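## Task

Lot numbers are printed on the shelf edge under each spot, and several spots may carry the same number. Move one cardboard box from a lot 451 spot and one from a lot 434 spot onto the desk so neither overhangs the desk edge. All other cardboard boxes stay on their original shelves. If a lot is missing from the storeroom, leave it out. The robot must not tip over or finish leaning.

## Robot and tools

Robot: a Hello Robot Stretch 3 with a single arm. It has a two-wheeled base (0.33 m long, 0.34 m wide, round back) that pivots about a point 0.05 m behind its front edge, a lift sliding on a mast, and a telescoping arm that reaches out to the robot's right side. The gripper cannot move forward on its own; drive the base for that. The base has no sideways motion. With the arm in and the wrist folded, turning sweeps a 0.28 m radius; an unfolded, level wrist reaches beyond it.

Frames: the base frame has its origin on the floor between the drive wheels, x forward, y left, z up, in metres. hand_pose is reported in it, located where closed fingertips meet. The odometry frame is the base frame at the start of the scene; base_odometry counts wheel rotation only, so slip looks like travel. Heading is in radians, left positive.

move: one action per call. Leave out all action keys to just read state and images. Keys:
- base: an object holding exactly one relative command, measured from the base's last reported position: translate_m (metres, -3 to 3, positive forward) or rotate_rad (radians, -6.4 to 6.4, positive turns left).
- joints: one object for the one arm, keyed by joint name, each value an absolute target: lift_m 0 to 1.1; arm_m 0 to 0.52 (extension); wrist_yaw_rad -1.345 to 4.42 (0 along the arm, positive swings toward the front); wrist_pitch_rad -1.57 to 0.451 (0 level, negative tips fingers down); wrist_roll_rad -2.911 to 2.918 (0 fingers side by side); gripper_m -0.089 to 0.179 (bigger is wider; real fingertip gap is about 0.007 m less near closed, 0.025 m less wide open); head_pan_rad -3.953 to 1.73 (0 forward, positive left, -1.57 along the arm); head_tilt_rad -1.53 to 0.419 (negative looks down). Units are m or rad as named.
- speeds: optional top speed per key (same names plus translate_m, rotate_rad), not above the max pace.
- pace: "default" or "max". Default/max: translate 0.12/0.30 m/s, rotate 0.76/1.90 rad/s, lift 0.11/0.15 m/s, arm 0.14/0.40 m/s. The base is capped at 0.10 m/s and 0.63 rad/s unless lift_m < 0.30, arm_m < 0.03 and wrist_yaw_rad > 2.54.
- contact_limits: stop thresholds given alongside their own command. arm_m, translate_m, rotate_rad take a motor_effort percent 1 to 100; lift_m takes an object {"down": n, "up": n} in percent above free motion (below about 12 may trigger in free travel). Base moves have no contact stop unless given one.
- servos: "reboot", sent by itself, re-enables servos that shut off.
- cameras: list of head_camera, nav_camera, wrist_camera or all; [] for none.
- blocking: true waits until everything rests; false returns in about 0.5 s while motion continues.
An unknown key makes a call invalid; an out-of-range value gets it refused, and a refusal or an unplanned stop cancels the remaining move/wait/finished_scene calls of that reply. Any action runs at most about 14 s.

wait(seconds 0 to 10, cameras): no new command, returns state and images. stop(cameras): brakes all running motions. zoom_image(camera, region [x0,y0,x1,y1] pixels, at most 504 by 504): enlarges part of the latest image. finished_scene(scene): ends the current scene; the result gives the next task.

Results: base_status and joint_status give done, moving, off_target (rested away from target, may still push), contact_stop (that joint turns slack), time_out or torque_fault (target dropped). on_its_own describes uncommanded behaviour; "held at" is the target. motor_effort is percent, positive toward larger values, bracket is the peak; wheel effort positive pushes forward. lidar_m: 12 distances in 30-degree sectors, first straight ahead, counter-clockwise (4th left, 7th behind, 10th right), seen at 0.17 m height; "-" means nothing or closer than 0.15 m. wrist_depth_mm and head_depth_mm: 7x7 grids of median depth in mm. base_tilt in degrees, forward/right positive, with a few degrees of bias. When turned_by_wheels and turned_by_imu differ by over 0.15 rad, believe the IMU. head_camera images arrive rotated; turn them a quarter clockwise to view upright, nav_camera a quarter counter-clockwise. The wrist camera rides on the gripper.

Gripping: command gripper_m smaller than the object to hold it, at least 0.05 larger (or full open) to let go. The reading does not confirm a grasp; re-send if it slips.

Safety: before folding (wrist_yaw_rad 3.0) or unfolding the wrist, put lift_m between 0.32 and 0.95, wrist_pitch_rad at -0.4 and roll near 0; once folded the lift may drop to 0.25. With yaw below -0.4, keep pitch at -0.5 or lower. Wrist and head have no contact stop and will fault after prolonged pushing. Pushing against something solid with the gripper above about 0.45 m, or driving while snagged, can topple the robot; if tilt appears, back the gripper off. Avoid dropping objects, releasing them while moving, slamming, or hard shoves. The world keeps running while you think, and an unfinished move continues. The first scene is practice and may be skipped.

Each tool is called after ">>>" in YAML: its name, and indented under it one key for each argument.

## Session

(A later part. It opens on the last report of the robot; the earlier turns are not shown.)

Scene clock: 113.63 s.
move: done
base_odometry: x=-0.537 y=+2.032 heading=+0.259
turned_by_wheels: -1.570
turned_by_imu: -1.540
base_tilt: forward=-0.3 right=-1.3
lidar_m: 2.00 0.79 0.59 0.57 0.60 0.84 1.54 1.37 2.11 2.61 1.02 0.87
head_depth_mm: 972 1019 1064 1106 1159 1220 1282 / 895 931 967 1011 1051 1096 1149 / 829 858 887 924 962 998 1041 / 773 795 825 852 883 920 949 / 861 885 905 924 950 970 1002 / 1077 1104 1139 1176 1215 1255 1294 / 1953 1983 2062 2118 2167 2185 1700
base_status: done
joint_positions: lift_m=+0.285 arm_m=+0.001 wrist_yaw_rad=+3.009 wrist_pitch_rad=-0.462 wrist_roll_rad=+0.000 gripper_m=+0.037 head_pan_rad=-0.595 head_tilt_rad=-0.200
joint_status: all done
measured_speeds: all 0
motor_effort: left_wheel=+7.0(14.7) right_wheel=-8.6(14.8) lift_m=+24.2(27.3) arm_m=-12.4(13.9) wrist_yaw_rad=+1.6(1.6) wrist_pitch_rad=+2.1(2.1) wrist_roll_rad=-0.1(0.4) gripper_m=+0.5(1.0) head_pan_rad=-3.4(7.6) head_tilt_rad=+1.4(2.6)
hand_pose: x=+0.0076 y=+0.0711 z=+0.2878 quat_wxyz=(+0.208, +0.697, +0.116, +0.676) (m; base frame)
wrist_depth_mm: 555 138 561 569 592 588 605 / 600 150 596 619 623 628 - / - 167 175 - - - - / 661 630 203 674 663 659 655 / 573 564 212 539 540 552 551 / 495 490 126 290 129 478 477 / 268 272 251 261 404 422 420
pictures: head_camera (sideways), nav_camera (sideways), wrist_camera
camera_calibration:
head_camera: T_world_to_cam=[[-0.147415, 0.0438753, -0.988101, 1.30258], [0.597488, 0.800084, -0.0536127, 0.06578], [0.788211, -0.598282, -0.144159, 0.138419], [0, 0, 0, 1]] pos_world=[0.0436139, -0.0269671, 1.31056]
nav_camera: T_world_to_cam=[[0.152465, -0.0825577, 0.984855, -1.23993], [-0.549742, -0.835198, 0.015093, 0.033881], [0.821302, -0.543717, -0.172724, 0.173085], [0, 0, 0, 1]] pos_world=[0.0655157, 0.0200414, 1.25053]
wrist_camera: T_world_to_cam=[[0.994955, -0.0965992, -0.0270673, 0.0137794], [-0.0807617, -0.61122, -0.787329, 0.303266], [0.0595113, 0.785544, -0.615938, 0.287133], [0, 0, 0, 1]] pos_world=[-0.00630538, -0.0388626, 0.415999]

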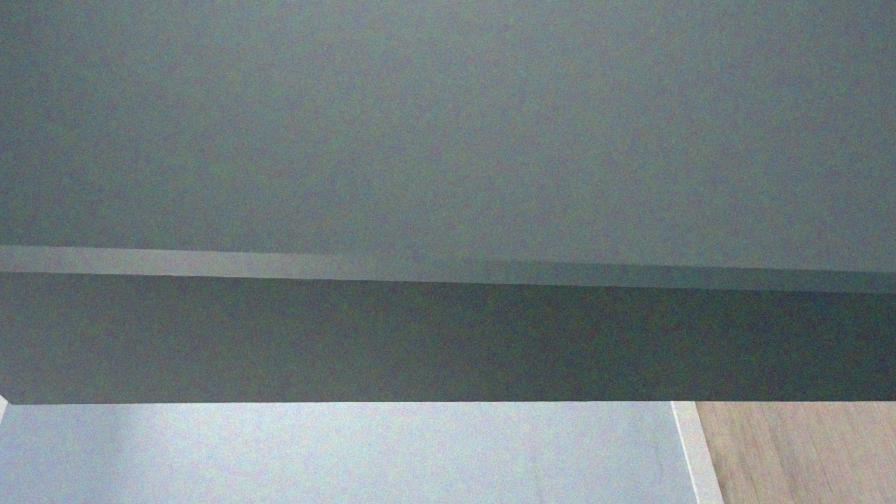

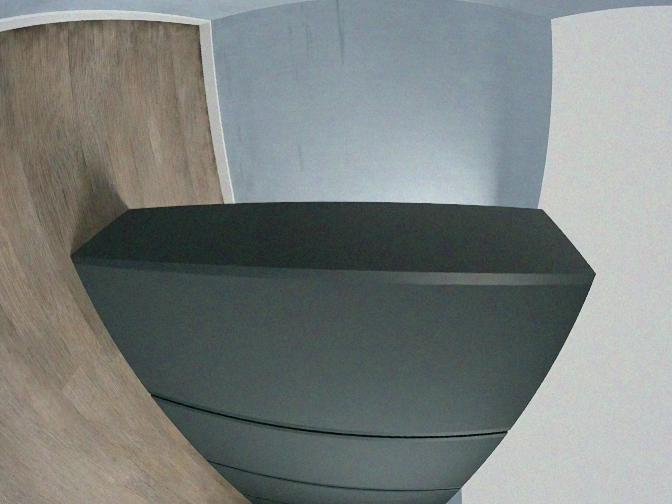

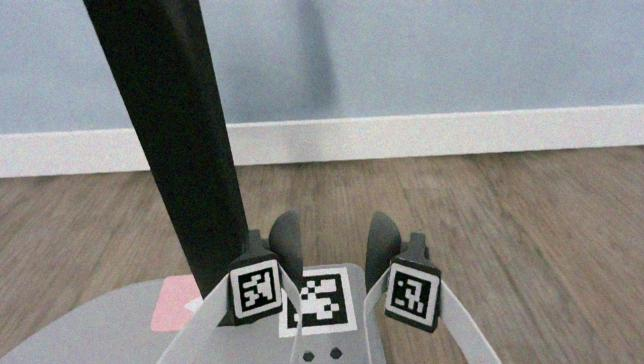

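>>> move:
  base: {"translate_m":1.5}
  pace: "max"
  joints: {"head_pan_rad":-2.0,"head_tilt_rad":-0.25}

Scene clock: 125.80 s.
move: done
base_odometry: x=+0.913 y=+2.416 heading=+0.259
turned_by_wheels: +0.000
turned_by_imu: +0.001
base_tilt: forward=-0.4 right=-1.2
lidar_m: 0.72 0.73 0.54 0.53 0.55 0.77 2.36 0.67 0.57 1.39 0.99 0.74
head_depth_mm: 517 542 568 598 634 667 709 / 491 513 538 564 593 625 660 / 1189 528 533 549 575 596 625 / 1287 1301 1404 1432 861 1228 967 / 1238 1278 1337 1385 1448 1282 1389 / 1252 1307 1501 1820 1781 1867 1512 / 2772 2894 2969 3856 2905 2098 1596
base_status: done
joint_positions: lift_m=+0.285 arm_m=+0.001 wrist_yaw_rad=+3.009 wrist_pitch_rad=-0.462 wrist_roll_rad=+0.000 gripper_m=+0.037 head_pan_rad=-2.000 head_tilt_rad=-0.250
joint_status: all done
measured_speeds: all 0
motor_effort: left_wheel=+0.0(16.0) right_wheel=+5.1(11.2) lift_m=+27.6(31.4) arm_m=-9.2(11.8) wrist_yaw_rad=-0.3(2.0) wrist_pitch_rad=+2.0(2.1) wrist_roll_rad=-0.1(0.3) gripper_m=+0.5(1.0) head_pan_rad=+3.1(5.0) head_tilt_rad=-2.4(7.3)
hand_pose: x=+0.0076 y=+0.0711 z=+0.2878 quat_wxyz=(+0.208, +0.697, +0.116, +0.676) (m; base frame)
wrist_depth_mm: 514 139 520 533 541 554 554 / 563 150 562 582 600 606 614 / 601 168 184 633 628 - - / 658 195 198 641 660 652 649 / 571 575 212 549 541 551 556 / 492 488 126 291 129 480 476 / 267 273 252 263 406 421 419
pictures: head_camera (sideways), nav_camera (sideways), wrist_camera
camera_calibration:
head_camera: T_world_to_cam=[[0.0396081, 0.197879, -0.979426, 1.29008], [0.888963, -0.454557, -0.0558867, 0.0670184], [-0.456264, -0.86846, -0.193911, 0.210755], [0, 0, 0, 1]] pos_world=[-0.0145145, -0.0417826, 1.30815]
nav_camera: T_world_to_cam=[[-0.0768509, -0.209033, 0.974884, -1.22542], [-0.914891, 0.403444, 0.014384, 0.037018], [-0.396318, -0.890808, -0.222247, 0.244882], [0, 0, 0, 1]] pos_world=[0.0367441, -0.0529444, 1.24853]
wrist_camera: T_world_to_cam=[[0.994955, -0.0966003, -0.0270688, 0.01378], [-0.0807635, -0.61122, -0.787329, 0.303266], [0.0595113, 0.785544, -0.615938, 0.287133], [0, 0, 0, 1]] pos_world=[-0.00630538, -0.0388626, 0.415999]

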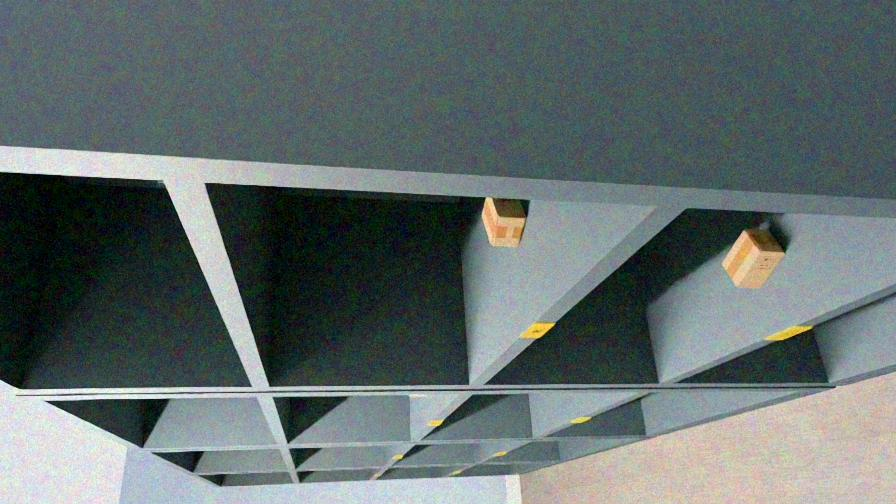

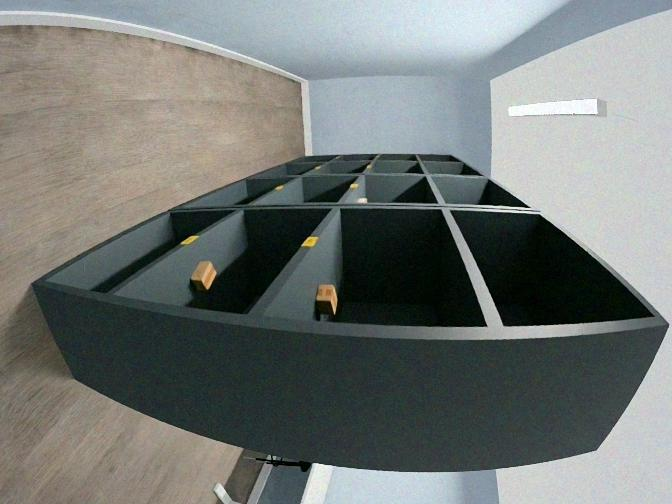

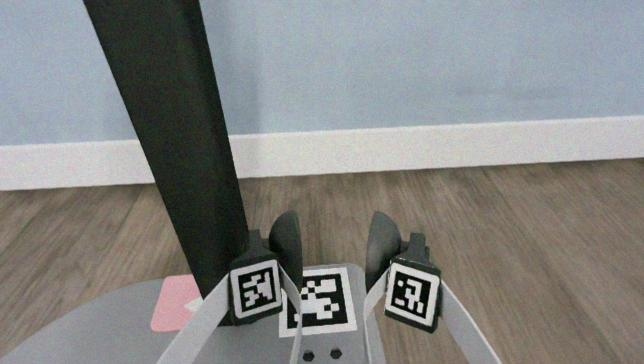

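>>> zoom_image:
  camera: "head_camera"
  region: [350, 180, 850, 500]

>>> zoom_image:
  camera: "head_camera"
  region: [380, 380, 620, 500]

>>> zoom_image:
  camera: "head_camera"
  region: [500, 300, 620, 360]

>>> zoom_image:
  camera: "head_camera"
  region: [740, 310, 840, 360]

Scaled by 1.008 from the camera's 896x504 image, which has a finer 1280x720 frame.

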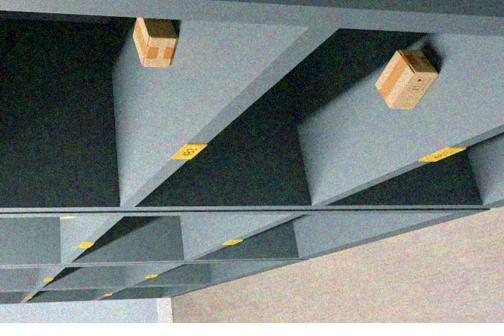

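Scaled by 2.100 from the camera's 896x504 image, which has a finer 1280x720 frame.

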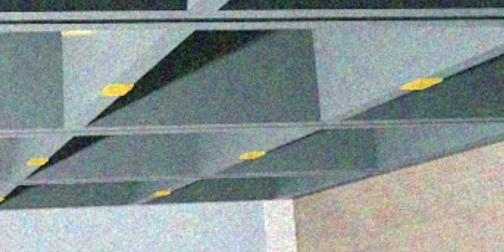

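Scaled by 4.200 from the camera's 896x504 image, which has a finer 1280x720 frame.

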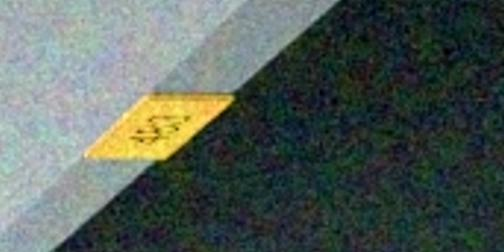

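Scaled by 5.040 from the camera's 896x504 image, which has a finer 1280x720 frame.

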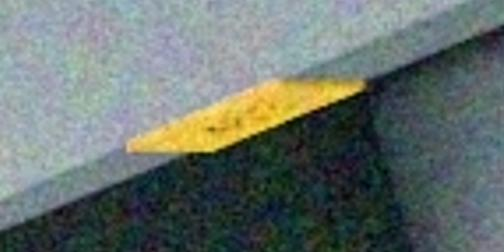

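>>> move:
  base: {"rotate_rad":-1.57}
  pace: "max"
  joints: {"head_pan_rad":-1.0,"head_tilt_rad":-0.2}

>>> zoom_image:
  camera: "head_camera"
  region: [350, 0, 850, 500]

Scene clock: 154.07 s.
move: done
base_odometry: x=+0.913 y=+2.416 heading=-1.311
turned_by_wheels: -1.570
turned_by_imu: -1.540
base_tilt: forward=-0.3 right=-1.2
lidar_m: 1.39 0.97 0.74 0.72 0.72 0.54 0.53 0.56 0.80 2.56 0.66 0.57
head_depth_mm: 2354 2785 2829 2889 2942 2354 1753 / 2340 2975 3010 3055 3124 2350 1727 / 2360 3168 3227 3268 3294 2350 1736 / 728 756 784 817 849 888 930 / 631 651 676 697 722 751 779 / 559 575 592 608 626 648 672 / 502 512 526 539 556 572 589
base_status: done
joint_positions: lift_m=+0.285 arm_m=+0.001 wrist_yaw_rad=+3.009 wrist_pitch_rad=-0.462 wrist_roll_rad=+0.000 gripper_m=+0.037 head_pan_rad=-0.995 head_tilt_rad=-0.200
joint_status: all done
measured_speeds: all 0
motor_effort: left_wheel=+6.4(14.7) right_wheel=-8.6(15.0) lift_m=+27.0(27.2) arm_m=-12.4(13.6) wrist_yaw_rad=-0.3(2.1) wrist_pitch_rad=+2.1(2.1) wrist_roll_rad=-0.2(0.3) gripper_m=+0.8(1.0) head_pan_rad=-3.1(5.8) head_tilt_rad=+5.7(9.3)
hand_pose: x=+0.0076 y=+0.0711 z=+0.2878 quat_wxyz=(+0.208, +0.697, +0.116, +0.676) (m; base frame)
wrist_depth_mm: 668 139 - - - - - / 722 151 161 - - - - / 711 167 182 784 775 772 794 / 662 633 203 675 658 651 656 / 576 569 211 546 540 553 543 / 500 498 126 290 129 480 474 / 267 273 253 263 404 420 418
pictures: head_camera (sideways), nav_camera (sideways), wrist_camera
camera_calibration:
head_camera: T_world_to_cam=[[-0.119011, 0.0983219, -0.988013, 1.30222], [0.861872, 0.504282, -0.0536329, 0.0641831], [0.492963, -0.857924, -0.144756, 0.140983], [0, 0, 0, 1]] pos_world=[0.0301614, -0.0394511, 1.31046]
nav_camera: T_world_to_cam=[[0.108607, -0.135912, 0.98475, -1.23944], [-0.831505, -0.555313, 0.0150629, 0.0356374], [0.544797, -0.82046, -0.173323, 0.17552], [0, 0, 0, 1]] pos_world=[0.0686218, -0.00465847, 1.25043]
wrist_camera: T_world_to_cam=[[0.994955, -0.0966003, -0.0270688, 0.01378], [-0.0807635, -0.61122, -0.787329, 0.303266], [0.0595113, 0.785544, -0.615938, 0.287133], [0, 0, 0, 1]] pos_world=[-0.00630538, -0.0388626, 0.415999]

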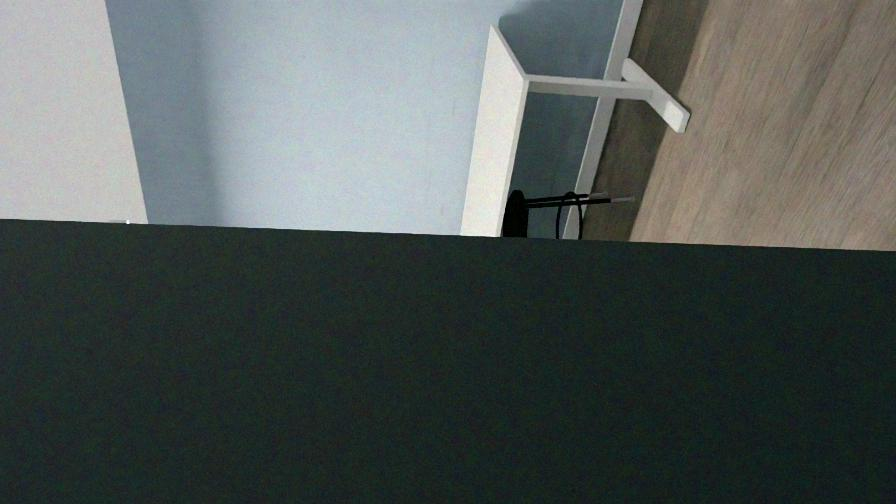

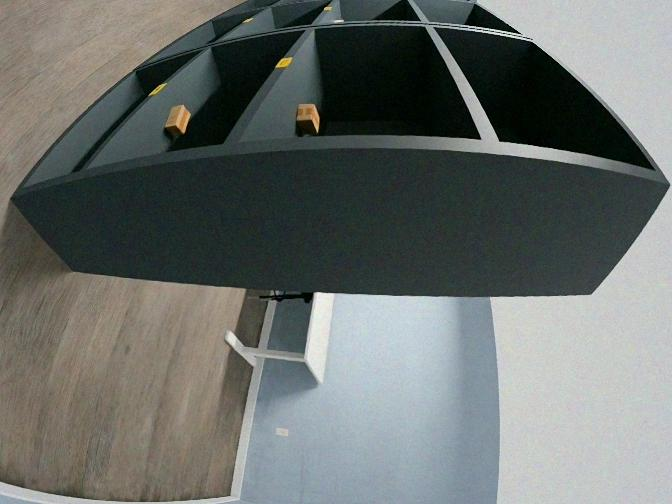

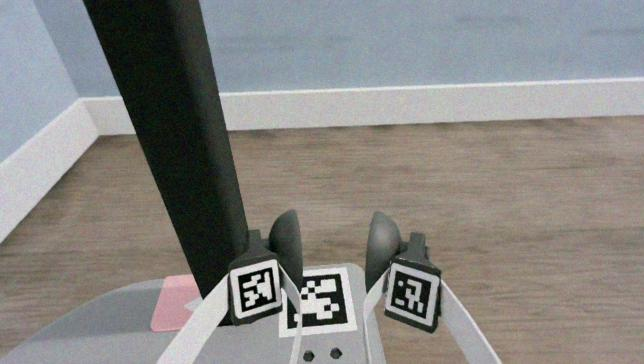

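Scaled by 1.008 from the camera's 896x504 image, which has a finer 1280x720 frame.

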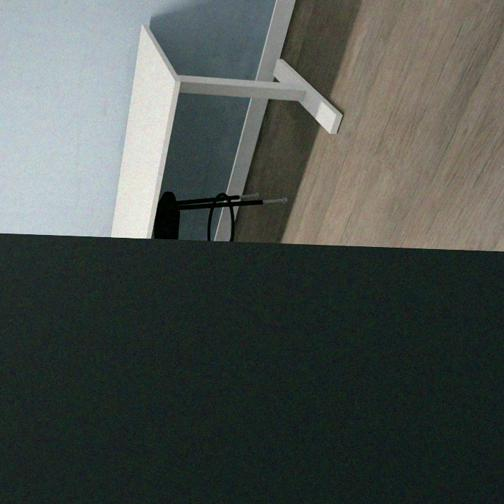

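>>> move:
  base: {"rotate_rad":0.3}
  pace: "max"
  cameras: []

>>> move:
  base: {"translate_m":0.8}
  pace: "max"
  cameras: []

>>> move:
  base: {"rotate_rad":-0.32}
  pace: "max"
  joints: {"head_pan_rad":-1.57,"head_tilt_rad":-0.3}

>>> zoom_image:
  camera: "head_camera"
  region: [350, 0, 850, 500]

Scene clock: 175.13 s.
move: done
base_odometry: x=+0.913 y=+2.416 heading=-1.011
turned_by_wheels: +0.300
turned_by_imu: +0.294
base_tilt: forward=-0.3 right=-1.2
lidar_m: 1.26 0.80 0.72 0.72 0.59 0.53 0.53 0.65 1.26 0.86 0.57 1.39
head_depth_mm: 704 735 772 2623 2974 2274 1748 / 633 659 686 717 752 783 826 / 576 596 618 643 668 699 728 / 526 545 563 583 605 628 652 / 491 504 520 535 552 572 590 / 1214 1314 1369 1417 899 1194 978 / 1212 1248 1280 1324 967 1365 1014
base_status: done
joint_positions: lift_m=+0.285 arm_m=+0.001 wrist_yaw_rad=+3.009 wrist_pitch_rad=-0.462 wrist_roll_rad=+0.000 gripper_m=+0.037 head_pan_rad=-1.000 head_tilt_rad=-0.200
joint_status: not commanded
measured_speeds: all 0
motor_effort: left_wheel=-5.8(15.1) right_wheel=+7.0(13.2) lift_m=+27.8(31.3) arm_m=-11.3(11.8) wrist_yaw_rad=+0.4(1.6) wrist_pitch_rad=+1.9(2.1) wrist_roll_rad=-0.2(0.3) gripper_m=+0.2(1.0) head_pan_rad=-3.1(3.3) head_tilt_rad=+6.1(6.3)
hand_pose: x=+0.0076 y=+0.0711 z=+0.2878 quat_wxyz=(+0.208, +0.697, +0.116, +0.676) (m; base frame)
wrist_depth_mm: 505 138 - - - - - / 529 150 162 - - - - / 551 167 210 788 781 744 - / 529 197 204 669 665 664 649 / 554 569 211 549 536 554 550 / 494 490 126 291 128 478 478 / 267 272 251 262 404 422 424
pictures: none
No camera images: "cameras" was empty.

Scene clock: 179.13 s.
move: done
base_odometry: x=+1.338 y=+1.738 heading=-1.011
turned_by_wheels: +0.000
turned_by_imu: +0.001
base_tilt: forward=-0.3 right=-1.2
lidar_m: 0.79 0.50 0.45 0.45 0.55 1.07 1.28 1.56 0.60 1.01 0.83 1.64
head_depth_mm: 896 915 969 1032 953 670 1041 / 810 827 864 912 907 977 1003 / 744 761 786 825 833 886 927 / 1066 1524 849 859 883 907 922 / 1201 1647 1695 1729 1733 1383 1449 / 1292 1546 1573 1604 1665 1456 1613 / 2089 1469 1520 1554 1621 1684 1658
base_status: done
joint_positions: lift_m=+0.285 arm_m=+0.001 wrist_yaw_rad=+3.009 wrist_pitch_rad=-0.462 wrist_roll_rad=+0.000 gripper_m=+0.037 head_pan_rad=-1.000 head_tilt_rad=-0.200
joint_status: not commanded
measured_speeds: all 0
motor_effort: left_wheel=-1.7(12.0) right_wheel=+8.9(17.1) lift_m=+25.7(28.0) arm_m=-12.7(13.0) wrist_yaw_rad=+0.2(2.1) wrist_pitch_rad=+2.1(2.1) wrist_roll_rad=+0.0(0.6) gripper_m=+0.2(1.0) head_pan_rad=-2.1(3.4) head_tilt_rad=+4.2(5.9)
hand_pose: x=+0.0076 y=+0.0711 z=+0.2878 quat_wxyz=(+0.208, +0.697, +0.116, +0.676) (m; base frame)
wrist_depth_mm: - 139 500 473 444 418 400 / - 151 520 517 484 456 428 / - 166 176 - 522 496 461 / 689 636 197 628 - 534 503 / 575 566 211 547 541 534 528 / 497 496 126 290 129 475 478 / 268 272 250 263 404 421 421
pictures: none
No camera images: "cameras" was empty.

Scene clock: 180.73 s.
move: done
base_odometry: x=+1.338 y=+1.738 heading=-1.331
turned_by_wheels: -0.320
turned_by_imu: -0.314
base_tilt: forward=-0.3 right=-1.2
lidar_m: 1.56 0.62 0.46 0.45 0.47 0.66 1.27 1.33 0.60 0.98 0.84 0.83
head_depth_mm: 688 593 660 646 628 600 641 / 858 636 929 963 732 831 861 / 857 652 950 986 722 1094 925 / 858 666 947 986 718 1095 917 / 862 687 947 990 711 1091 907 / 854 704 947 989 707 1086 909 / 851 729 948 993 699 1086 909
base_status: done
joint_positions: lift_m=+0.285 arm_m=+0.001 wrist_yaw_rad=+3.009 wrist_pitch_rad=-0.462 wrist_roll_rad=+0.000 gripper_m=+0.037 head_pan_rad=-1.578 head_tilt_rad=-0.299
joint_status: all done
measured_speeds: translate_m=+0.000 rotate_rad=+0.000 lift_m=+0.000 arm_m=+0.000 wrist_yaw_rad=+0.000 wrist_pitch_rad=+0.000 wrist_roll_rad=+0.000 head_pan_rad=+0.024 head_tilt_rad=+0.000
motor_effort: left_wheel=+5.4(14.2) right_wheel=-9.1(14.6) lift_m=+29.5(29.5) arm_m=-12.3(13.7) wrist_yaw_rad=-0.3(1.3) wrist_pitch_rad=+2.0(2.1) wrist_roll_rad=-0.1(0.3) gripper_m=-0.1(1.2) head_pan_rad=+3.8(4.3) head_tilt_rad=-2.9(4.9)
hand_pose: x=+0.0076 y=+0.0711 z=+0.2878 quat_wxyz=(+0.208, +0.697, +0.116, +0.676) (m; base frame)
wrist_depth_mm: 436 139 446 461 464 472 481 / 484 151 488 502 511 518 528 / 523 167 182 542 537 - - / - 186 192 - - 635 631 / 577 569 211 549 540 555 551 / 499 488 126 290 129 478 473 / 267 272 253 263 406 422 419
pictures: head_camera (sideways), nav_camera (sideways), wrist_camera
camera_calibration:
head_camera: T_world_to_cam=[[-0.044514, 0.244415, -0.968648, 1.27645], [0.997154, -0.04819, -0.0579835, 0.0690428], [-0.0608512, -0.968473, -0.241574, 0.270354], [0, 0, 0, 1]] pos_world=[0.00442492, -0.0468257, 1.30574]
nav_camera: T_world_to_cam=[[0.0150921, -0.269509, 0.96288, -1.21033], [-0.999881, -0.00706286, 0.0136952, 0.0383971], [0.00310971, -0.962972, -0.269583, 0.304088], [0, 0, 0, 1]] pos_world=[0.0557133, -0.0330946, 1.24685]
wrist_camera: T_world_to_cam=[[0.994955, -0.0966003, -0.0270688, 0.01378], [-0.0807635, -0.61122, -0.787329, 0.303266], [0.0595113, 0.785544, -0.615938, 0.287133], [0, 0, 0, 1]] pos_world=[-0.00630538, -0.0388626, 0.415999]

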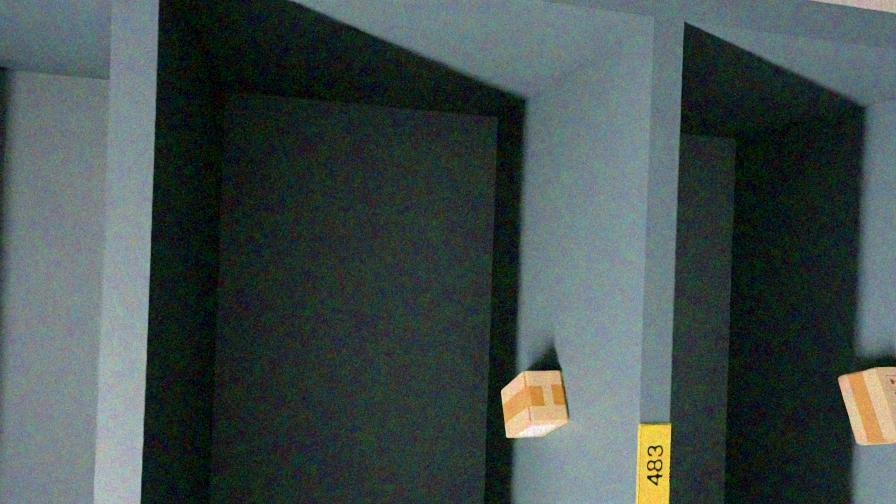

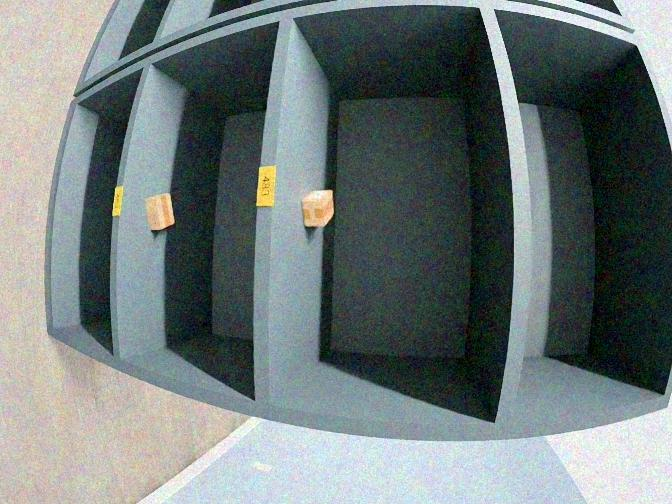

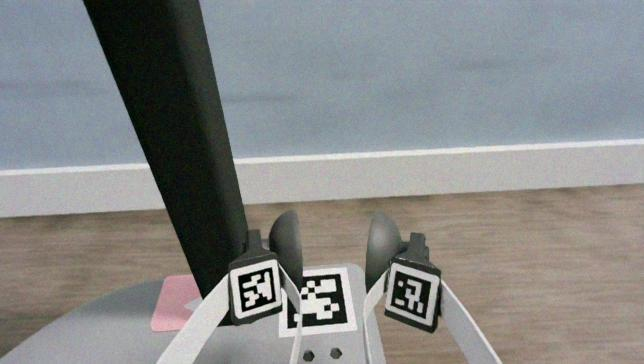

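Scaled by 1.008 from the camera's 896x504 image, which has a finer 1280x720 frame.

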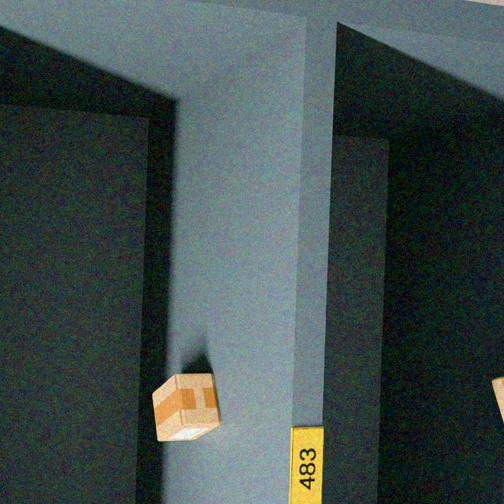

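>>> zoom_image:
  camera: "nav_camera"
  region: [60, 150, 180, 250]

>>> move:
  base: {"translate_m":0.75}
  pace: "max"
  joints: {"head_tilt_rad":-0.4}

>>> zoom_image:
  camera: "nav_camera"
  region: [60, 0, 360, 300]

>>> move:
  base: {"translate_m":0.8}
  pace: "max"

>>> zoom_image:
  camera: "nav_camera"
  region: [60, 0, 360, 300]

Scaled by 4.200 from the camera's 672x504 image, which has a finer 792x594 frame.

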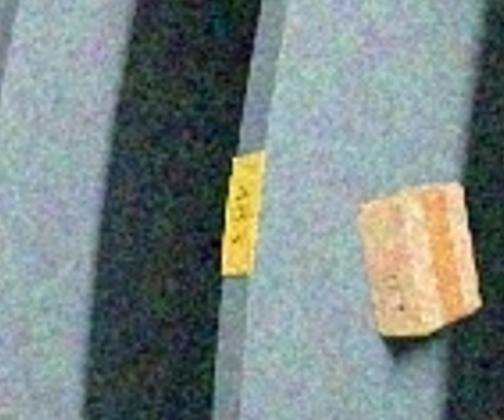

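Scene clock: 191.27 s.
move: done
base_odometry: x=+1.516 y=+1.010 heading=-1.331
turned_by_wheels: +0.000
turned_by_imu: +0.000
base_tilt: forward=-0.4 right=-1.2
lidar_m: 1.47 0.58 0.44 0.43 0.45 0.63 1.91 1.12 1.06 0.58 1.08 0.99
head_depth_mm: 469 910 968 952 669 1074 846 / 475 505 541 582 630 1026 840 / 467 507 542 584 623 681 743 / 525 912 977 909 688 1010 807 / 536 916 981 901 684 1046 826 / 487 918 981 890 676 1035 823 / 496 923 980 878 670 1028 822
base_status: done
joint_positions: lift_m=+0.285 arm_m=+0.001 wrist_yaw_rad=+3.009 wrist_pitch_rad=-0.462 wrist_roll_rad=+0.000 gripper_m=+0.037 head_pan_rad=-1.570 head_tilt_rad=-0.402
joint_status: all done
measured_speeds: all 0
motor_effort: left_wheel=+1.3(13.4) right_wheel=+2.6(12.8) lift_m=+26.1(31.2) arm_m=-11.8(12.7) wrist_yaw_rad=-0.1(1.8) wrist_pitch_rad=+2.0(2.1) wrist_roll_rad=-0.3(0.3) gripper_m=+0.7(1.0) head_pan_rad=+3.3(3.8) head_tilt_rad=+4.5(5.3)
hand_pose: x=+0.0076 y=+0.0711 z=+0.2878 quat_wxyz=(+0.208, +0.697, +0.116, +0.676) (m; base frame)
wrist_depth_mm: 419 139 426 439 444 449 453 / 463 151 463 477 483 496 499 / 502 168 499 523 526 537 540 / 540 191 194 - - - - / 553 550 211 552 545 554 548 / 494 492 126 291 128 482 475 / 268 274 251 263 405 419 421
pictures: head_camera (sideways), nav_camera (sideways), wrist_camera
camera_calibration:
head_camera: T_world_to_cam=[[-0.0465446, 0.342514, -0.938359, 1.23691], [0.997514, -0.0338264, -0.0618258, 0.074], [-0.0529175, -0.938904, -0.340088, 0.398466], [0, 0, 0, 1]] pos_world=[0.0048414, -0.0470349, 1.30076]
nav_camera: T_world_to_cam=[[0.0173672, -0.367155, 0.929998, -1.16736], [-0.99979, -0.0165129, 0.0121514, 0.0404927], [0.0108955, -0.930013, -0.367365, 0.431244], [0, 0, 0, 1]] pos_world=[0.0560594, -0.0268717, 1.24358]
wrist_camera: T_world_to_cam=[[0.994955, -0.0966003, -0.0270688, 0.01378], [-0.0807635, -0.61122, -0.787329, 0.303266], [0.0595113, 0.785544, -0.615938, 0.287133], [0, 0, 0, 1]] pos_world=[-0.00630538, -0.0388626, 0.415999]

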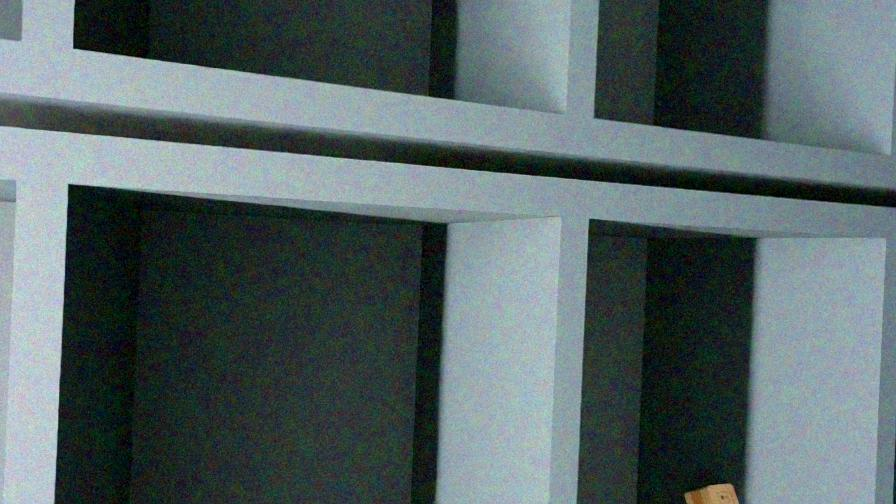

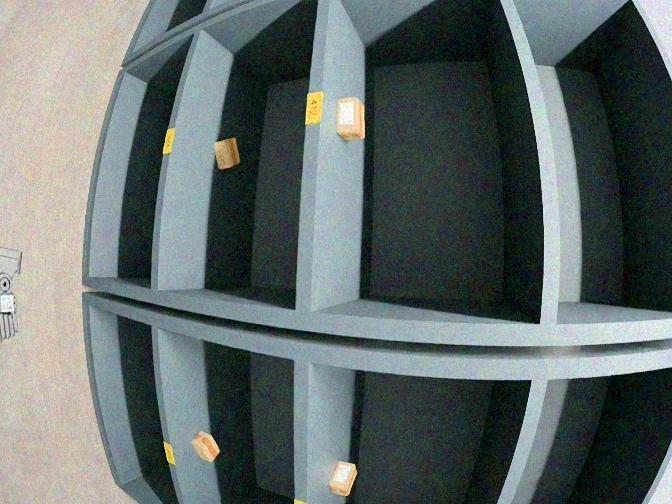

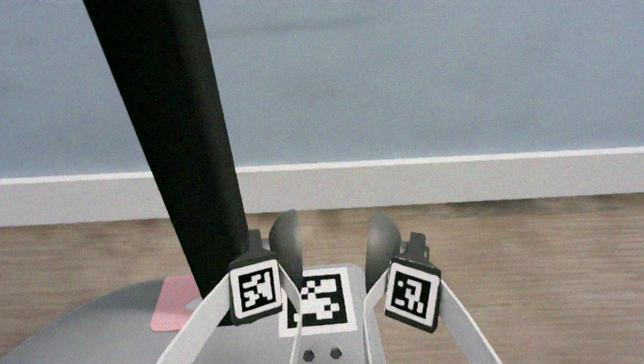

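Scaled by 1.680 from the camera's 672x504 image, which has a finer 792x594 frame.

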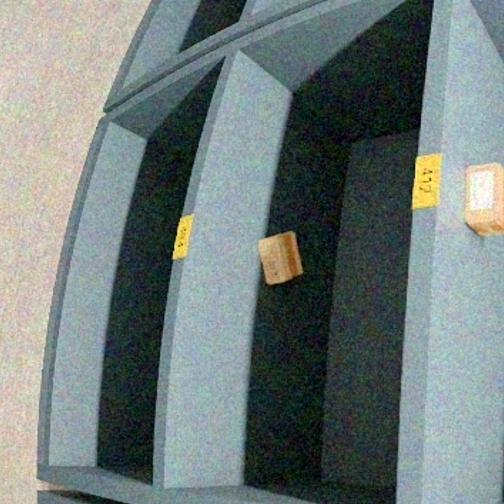

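Scene clock: 195.27 s.
move: done
base_odometry: x=+1.706 y=+0.233 heading=-1.331
turned_by_wheels: +0.000
turned_by_imu: +0.000
base_tilt: forward=-0.5 right=-1.2
lidar_m: 1.38 0.55 0.41 0.40 0.42 0.59 1.79 1.02 1.09 0.61 1.11 1.13
head_depth_mm: 554 932 996 958 717 1070 847 / 566 936 996 948 711 1065 843 / 577 936 998 936 703 1059 837 / 492 534 570 726 663 979 838 / 501 535 574 616 667 727 795 / 539 940 1007 895 1165 1043 850 / 552 946 1012 885 1168 1034 849
base_status: done
joint_positions: lift_m=+0.285 arm_m=+0.001 wrist_yaw_rad=+3.009 wrist_pitch_rad=-0.462 wrist_roll_rad=+0.000 gripper_m=+0.037 head_pan_rad=-1.570 head_tilt_rad=-0.400
joint_status: not commanded
measured_speeds: all 0
motor_effort: left_wheel=+2.2(15.9) right_wheel=+4.0(11.1) lift_m=+28.2(31.6) arm_m=-11.0(12.0) wrist_yaw_rad=-0.1(1.8) wrist_pitch_rad=+1.9(2.2) wrist_roll_rad=+0.1(0.3) gripper_m=+0.4(1.2) head_pan_rad=+3.2(3.7) head_tilt_rad=+5.5(5.7)
hand_pose: x=+0.0076 y=+0.0711 z=+0.2878 quat_wxyz=(+0.208, +0.697, +0.116, +0.676) (m; base frame)
wrist_depth_mm: 394 139 400 411 419 423 432 / 434 151 436 452 456 468 473 / 472 168 472 494 507 513 521 / 519 520 202 543 539 548 - / 547 550 211 527 542 557 550 / 496 494 126 289 129 479 480 / 268 272 252 263 400 420 419
pictures: head_camera (sideways), nav_camera (sideways), wrist_camera
camera_calibration:
head_camera: T_world_to_cam=[[-0.0466079, 0.340228, -0.939187, 1.23804], [0.997511, -0.0339571, -0.0618035, 0.0739806], [-0.0529193, -0.93973, -0.337799, 0.395604], [0, 0, 0, 1]] pos_world=[0.0048412, -0.0469443, 1.30096]
nav_camera: T_world_to_cam=[[0.0173737, -0.364944, 0.930867, -1.16853], [-0.99979, -0.0164864, 0.0121966, 0.0404341], [0.0108956, -0.930884, -0.365153, 0.428413], [0, 0, 0, 1]] pos_world=[0.0560594, -0.0269779, 1.24369]
wrist_camera: T_world_to_cam=[[0.994955, -0.0966003, -0.0270688, 0.01378], [-0.0807635, -0.61122, -0.787329, 0.303266], [0.0595113, 0.785544, -0.615938, 0.287133], [0, 0, 0, 1]] pos_world=[-0.00630538, -0.0388626, 0.415999]

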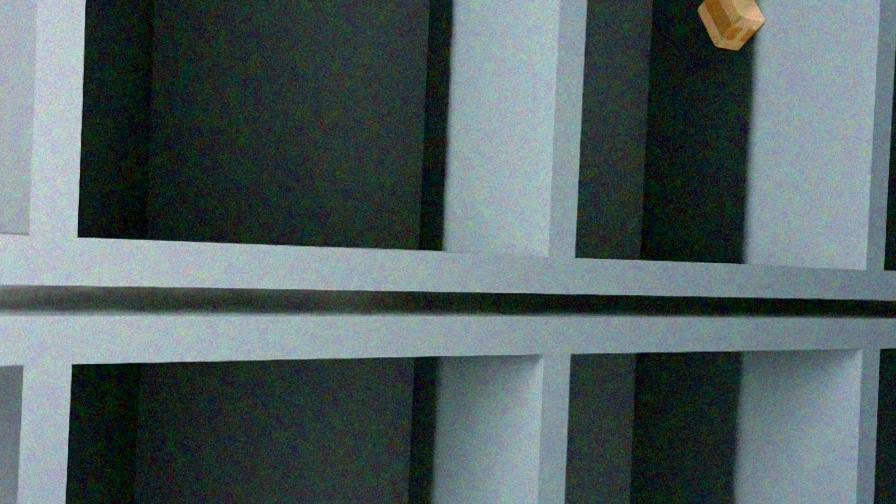

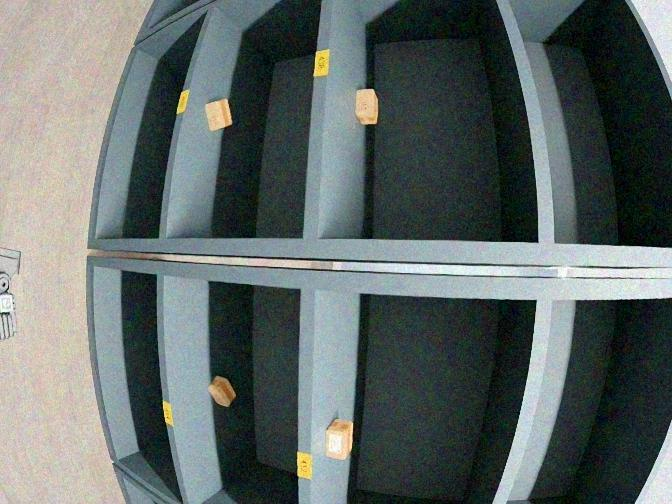

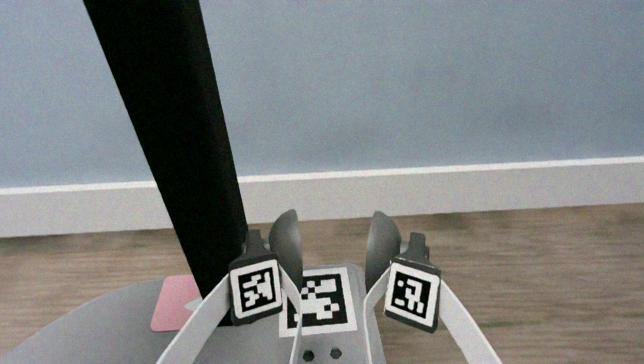

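Scaled by 1.680 from the camera's 672x504 image, which has a finer 792x594 frame.

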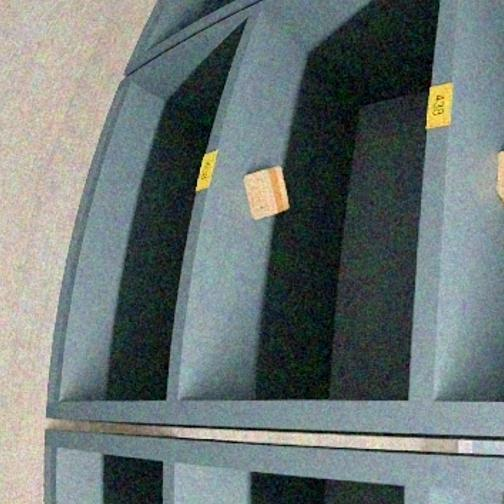

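>>> move:
  joints: {"head_tilt_rad":-0.75,"head_pan_rad":-1.15}
  cameras: ["head_camera"]

>>> move:
  joints: {"head_tilt_rad":-0.75,"head_pan_rad":-2.0}
  cameras: ["head_camera"]

Scene clock: 204.50 s.
move: done
base_odometry: x=+1.706 y=+0.233 heading=-1.331
turned_by_wheels: +0.000
turned_by_imu: +0.000
base_tilt: forward=-0.5 right=-1.2
lidar_m: 1.38 0.55 0.41 0.40 0.42 0.59 1.79 1.02 1.09 0.61 1.11 1.13
head_depth_mm: 841 540 607 715 930 1221 1119 / 893 938 661 791 858 1192 1156 / 936 924 723 1174 972 1233 1152 / 978 905 1244 1169 1379 1272 1145 / 1036 870 1339 1124 1415 1301 1145 / 1093 881 1395 1148 1478 1318 1138 / 1101 871 1320 1218 1476 1310 1131
base_status: not commanded
joint_positions: lift_m=+0.285 arm_m=+0.001 wrist_yaw_rad=+3.009 wrist_pitch_rad=-0.462 wrist_roll_rad=+0.000 gripper_m=+0.037 head_pan_rad=-1.137 head_tilt_rad=-0.752
joint_status: all done
measured_speeds: all 0
motor_effort: left_wheel=+2.5(3.3) right_wheel=+4.2(5.0) lift_m=+23.2(23.8) arm_m=-10.2(10.9) wrist_yaw_rad=-0.4(1.4) wrist_pitch_rad=+2.0(2.1) wrist_roll_rad=+0.3(0.3) gripper_m=+0.4(0.9) head_pan_rad=+1.2(4.3) head_tilt_rad=-6.0(6.3)
hand_pose: x=+0.0076 y=+0.0711 z=+0.2878 quat_wxyz=(+0.208, +0.697, +0.116, +0.676) (m; base frame)
wrist_depth_mm: 397 139 401 414 416 425 430 / 433 150 437 449 452 464 473 / 472 167 469 498 505 513 522 / 524 515 202 542 546 543 - / 549 548 212 525 538 554 550 / 494 494 126 290 129 477 473 / 267 273 251 263 403 422 418
pictures: head_camera (sideways)
camera_calibration:
head_camera: T_world_to_cam=[[-0.312231, 0.563904, -0.764542, 1.01187], [0.909889, 0.408906, -0.0699914, 0.0851432], [0.273157, -0.717501, -0.640763, 0.787732], [0, 0, 0, 1]] pos_world=[0.0232923, -0.0402161, 1.28433]

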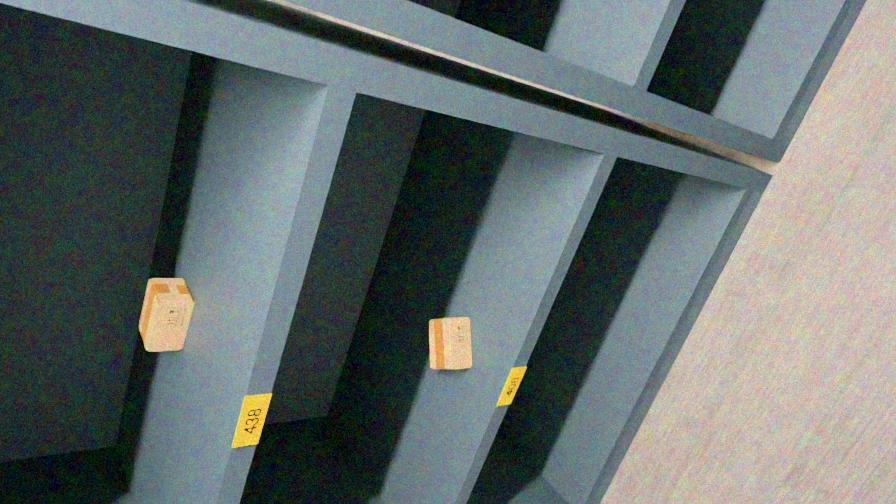

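Scene clock: 205.50 s.
move: done
base_odometry: x=+1.706 y=+0.233 heading=-1.331
turned_by_wheels: +0.000
turned_by_imu: +0.000
base_tilt: forward=-0.3 right=-1.3
lidar_m: 1.38 0.55 0.41 0.40 0.42 0.59 1.80 1.02 1.09 0.61 1.11 1.13
head_depth_mm: 1028 953 1143 1176 1389 1351 1165 / 1050 944 1329 1191 1476 1351 1159 / 1007 870 1324 1178 1429 1323 1156 / 960 906 1244 1130 1383 1286 1148 / 922 895 707 1158 1012 1259 1136 / 884 878 691 1149 956 1246 1135 / 852 866 653 1127 898 1026 1131
base_status: not commanded
joint_positions: lift_m=+0.285 arm_m=+0.001 wrist_yaw_rad=+3.009 wrist_pitch_rad=-0.462 wrist_roll_rad=+0.000 gripper_m=+0.037 head_pan_rad=-2.016 head_tilt_rad=-0.752
joint_status: all done
measured_speeds: all 0
motor_effort: left_wheel=+2.5(3.0) right_wheel=+4.2(4.9) lift_m=+23.3(23.7) arm_m=-10.2(10.8) wrist_yaw_rad=-0.1(1.5) wrist_pitch_rad=+2.1(2.1) wrist_roll_rad=-0.2(0.3) gripper_m=+0.6(0.9) head_pan_rad=-0.6(6.0) head_tilt_rad=-4.2(10.2)
hand_pose: x=+0.0076 y=+0.0711 z=+0.2878 quat_wxyz=(+0.208, +0.697, +0.116, +0.676) (m; base frame)
wrist_depth_mm: 396 138 401 412 419 420 428 / 435 151 434 456 454 464 469 / 482 168 465 497 507 516 525 / 519 518 202 539 542 543 - / 551 550 212 526 539 552 550 / 494 488 126 292 129 476 476 / 267 273 252 264 405 423 420
pictures: head_camera (sideways)
camera_calibration:
head_camera: T_world_to_cam=[[0.235355, 0.600049, -0.764558, 1.00855], [0.895141, -0.440256, -0.069974, 0.0851894], [-0.378589, -0.667919, -0.640745, 0.79169], [0, 0, 0, 1]] pos_world=[-0.0138986, -0.0388896, 1.28433]

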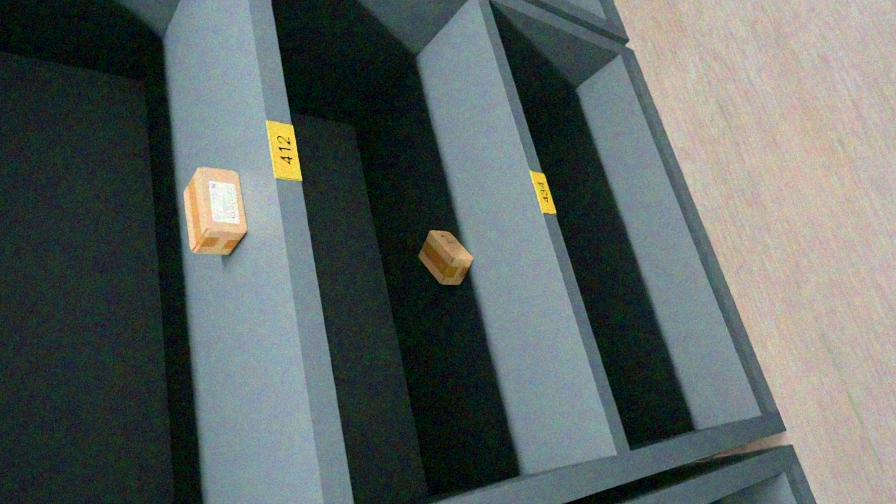

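>>> zoom_image:
  camera: "head_camera"
  region: [410, 150, 580, 300]

Scaled by 2.965 from the camera's 896x504 image, which has a finer 1280x720 frame.

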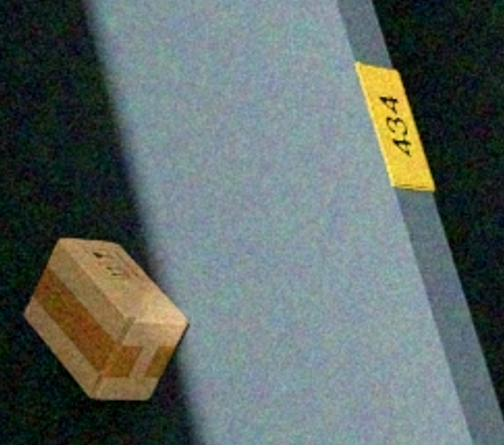

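>>> move:
  base: {"rotate_rad":-0.032}
  joints: {"lift_m":0.6}
  pace: "max"
  cameras: []

>>> move:
  base: {"translate_m":-0.54}
  joints: {"wrist_pitch_rad":-0.4}
  pace: "max"
  cameras: []

>>> move:
  joints: {"wrist_yaw_rad":0.45,"head_pan_rad":-1.57,"head_tilt_rad":-0.75}
  pace: "max"

Scene clock: 261.20 s.
move: done
base_odometry: x=+1.706 y=+0.233 heading=-1.362
turned_by_wheels: -0.032
turned_by_imu: -0.031
base_tilt: forward=-0.4 right=-1.3
lidar_m: 1.54 0.57 0.41 0.40 0.41 0.57 1.57 1.02 1.10 0.61 1.10 1.13
head_depth_mm: 1008 960 1119 1173 1383 1360 1163 / 1056 945 1302 1191 1480 1352 1160 / 1010 930 1336 1177 1434 1323 1155 / 965 850 1252 1136 1385 1295 1145 / 927 896 707 1159 1018 1263 1139 / 888 884 692 1146 956 1251 1135 / 852 872 652 1138 901 1017 1124
base_status: done
joint_positions: lift_m=+0.600 arm_m=+0.001 wrist_yaw_rad=+3.009 wrist_pitch_rad=-0.463 wrist_roll_rad=+0.000 gripper_m=+0.037 head_pan_rad=-2.000 head_tilt_rad=-0.750
joint_status: all done
measured_speeds: all 0
motor_effort: left_wheel=+6.7(10.0) right_wheel=-7.7(10.7) lift_m=+28.3(34.1) arm_m=-8.8(9.8) wrist_yaw_rad=+0.8(1.9) wrist_pitch_rad=+2.2(2.2) wrist_roll_rad=-0.1(0.3) gripper_m=+0.6(1.1) head_pan_rad=+3.0(3.8) head_tilt_rad=+2.9(3.5)
hand_pose: x=+0.0076 y=+0.0710 z=+0.6027 quat_wxyz=(+0.208, +0.697, +0.117, +0.676) (m; base frame)
wrist_depth_mm: 385 139 399 410 424 430 441 / 422 151 434 453 463 477 487 / 463 167 467 495 512 528 529 / 512 505 198 538 - - - / - - 211 150 151 - - / - - 126 - 126 787 797 / 723 - 280 742 722 738 724
pictures: none
No camera images: "cameras" was empty.

Scene clock: 267.57 s.
move: done
base_odometry: x=+1.594 y=+0.761 heading=-1.362
turned_by_wheels: +0.000
turned_by_imu: +0.000
base_tilt: forward=-0.3 right=-1.2
lidar_m: 1.54 0.57 0.42 0.40 0.41 0.57 1.58 1.36 0.67 1.06 0.82 0.87
head_depth_mm: 1116 956 1466 1198 1533 1360 1166 / 1061 948 1389 1192 1521 1355 1156 / 573 662 752 1105 1439 1317 1153 / 571 639 719 859 1022 1272 1146 / 717 785 711 1084 1016 1263 1141 / 881 882 694 1151 954 1241 1138 / 851 868 655 1135 921 1237 1131
base_status: done
joint_positions: lift_m=+0.600 arm_m=+0.001 wrist_yaw_rad=+3.009 wrist_pitch_rad=-0.421 wrist_roll_rad=+0.000 gripper_m=+0.037 head_pan_rad=-2.000 head_tilt_rad=-0.750
joint_status: all done
measured_speeds: all 0
motor_effort: left_wheel=-5.2(9.2) right_wheel=-4.7(14.5) lift_m=+24.2(28.2) arm_m=-8.3(9.5) wrist_yaw_rad=-0.5(1.7) wrist_pitch_rad=+3.3(3.6) wrist_roll_rad=+0.0(0.3) gripper_m=+0.5(1.1) head_pan_rad=+2.4(3.5) head_tilt_rad=+2.6(3.4)
hand_pose: x=+0.0083 y=+0.0766 z=+0.6121 quat_wxyz=(+0.193, +0.699, +0.102, +0.681) (m; base frame)
wrist_depth_mm: 385 137 397 407 420 426 439 / 418 148 432 446 452 470 477 / 456 166 468 485 502 513 519 / 500 484 205 533 542 - - / 539 214 202 149 152 - - / - - 128 - 126 - - / - - 265 755 742 739 753
pictures: none
No camera images: "cameras" was empty.

Scene clock: 269.23 s.
move: done
base_odometry: x=+1.594 y=+0.761 heading=-1.362
turned_by_wheels: +0.000
turned_by_imu: +0.000
base_tilt: forward=-0.2 right=-1.3
lidar_m: 1.54 0.57 0.41 0.40 0.42 0.57 1.58 1.36 0.67 1.06 0.82 0.86
head_depth_mm: 847 829 705 793 886 1248 1166 / 870 928 697 1105 978 1190 1153 / 871 929 689 1177 1006 1265 1158 / 873 918 678 1169 996 1255 1122 / 873 900 672 1161 988 1247 494 / 876 883 684 1147 981 1243 1139 / 878 869 689 1141 974 1240 1134
base_status: not commanded
joint_positions: lift_m=+0.600 arm_m=+0.001 wrist_yaw_rad=+0.453 wrist_pitch_rad=-0.420 wrist_roll_rad=+0.000 gripper_m=+0.037 head_pan_rad=-1.563 head_tilt_rad=-0.750
joint_status: all done
measured_speeds: all 0
motor_effort: left_wheel=-5.1(5.6) right_wheel=-4.2(5.8) lift_m=+24.9(25.0) arm_m=-8.0(8.8) wrist_yaw_rad=-3.0(9.5) wrist_pitch_rad=+3.3(3.5) wrist_roll_rad=+0.1(0.3) gripper_m=+0.0(1.1) head_pan_rad=-3.4(5.5) head_tilt_rad=+3.0(5.8)
hand_pose: x=+0.0766 y=-0.3471 z=+0.6121 quat_wxyz=(+0.707, +0.299, -0.640, +0.011) (m; base frame)
wrist_depth_mm: 862 551 - - - - - / - 615 - - 547 532 529 / - - - 488 429 425 418 / - - - - - 373 350 / - - 781 156 151 - 750 / 890 893 126 - 126 - - / 774 776 742 752 - - -
pictures: head_camera (sideways), nav_camera (sideways), wrist_camera
camera_calibration:
head_camera: T_world_to_cam=[[-0.0512182, 0.6413, -0.765579, 1.01164], [0.997541, -0.00386399, -0.0699736, 0.0845781], [-0.0478322, -0.767281, -0.639525, 0.788121], [0, 0, 0, 1]] pos_world=[0.00514161, -0.0437249, 1.28443]
nav_camera: T_world_to_cam=[[0.022157, -0.661822, 0.749334, -0.931808], [-0.999629, -0.0265591, 0.00610057, 0.0483855], [0.0158642, -0.749191, -0.662164, 0.814798], [0, 0, 0, 1]] pos_world=[0.0560875, -0.00496621, 1.23747]
wrist_camera: T_world_to_cam=[[-0.8821, -0.470369, -0.0255246, -0.0734538], [-0.255806, 0.523813, -0.812517, 0.731361], [0.395553, -0.710192, -0.582379, 0.245887], [0, 0, 0, 1]] pos_world=[0.0250314, -0.24302, 0.735568]

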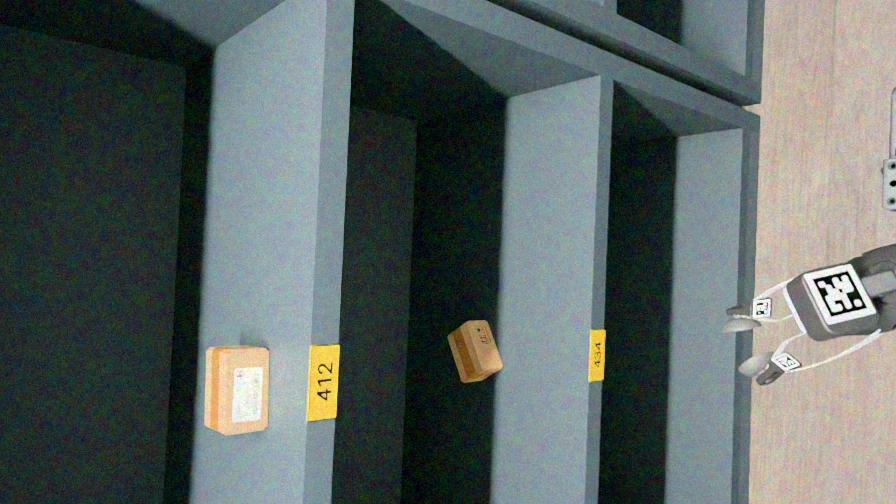

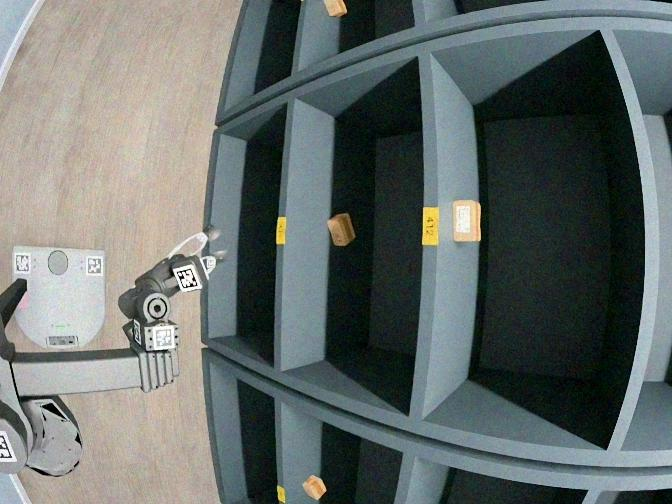

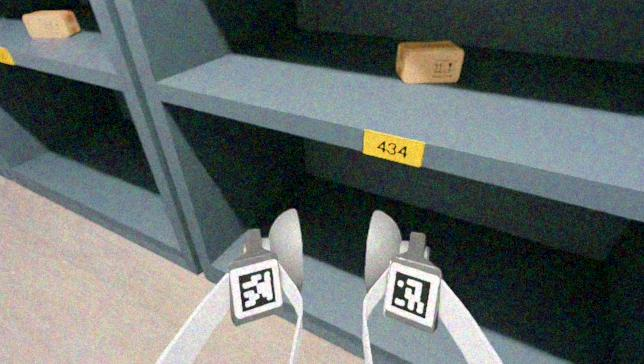

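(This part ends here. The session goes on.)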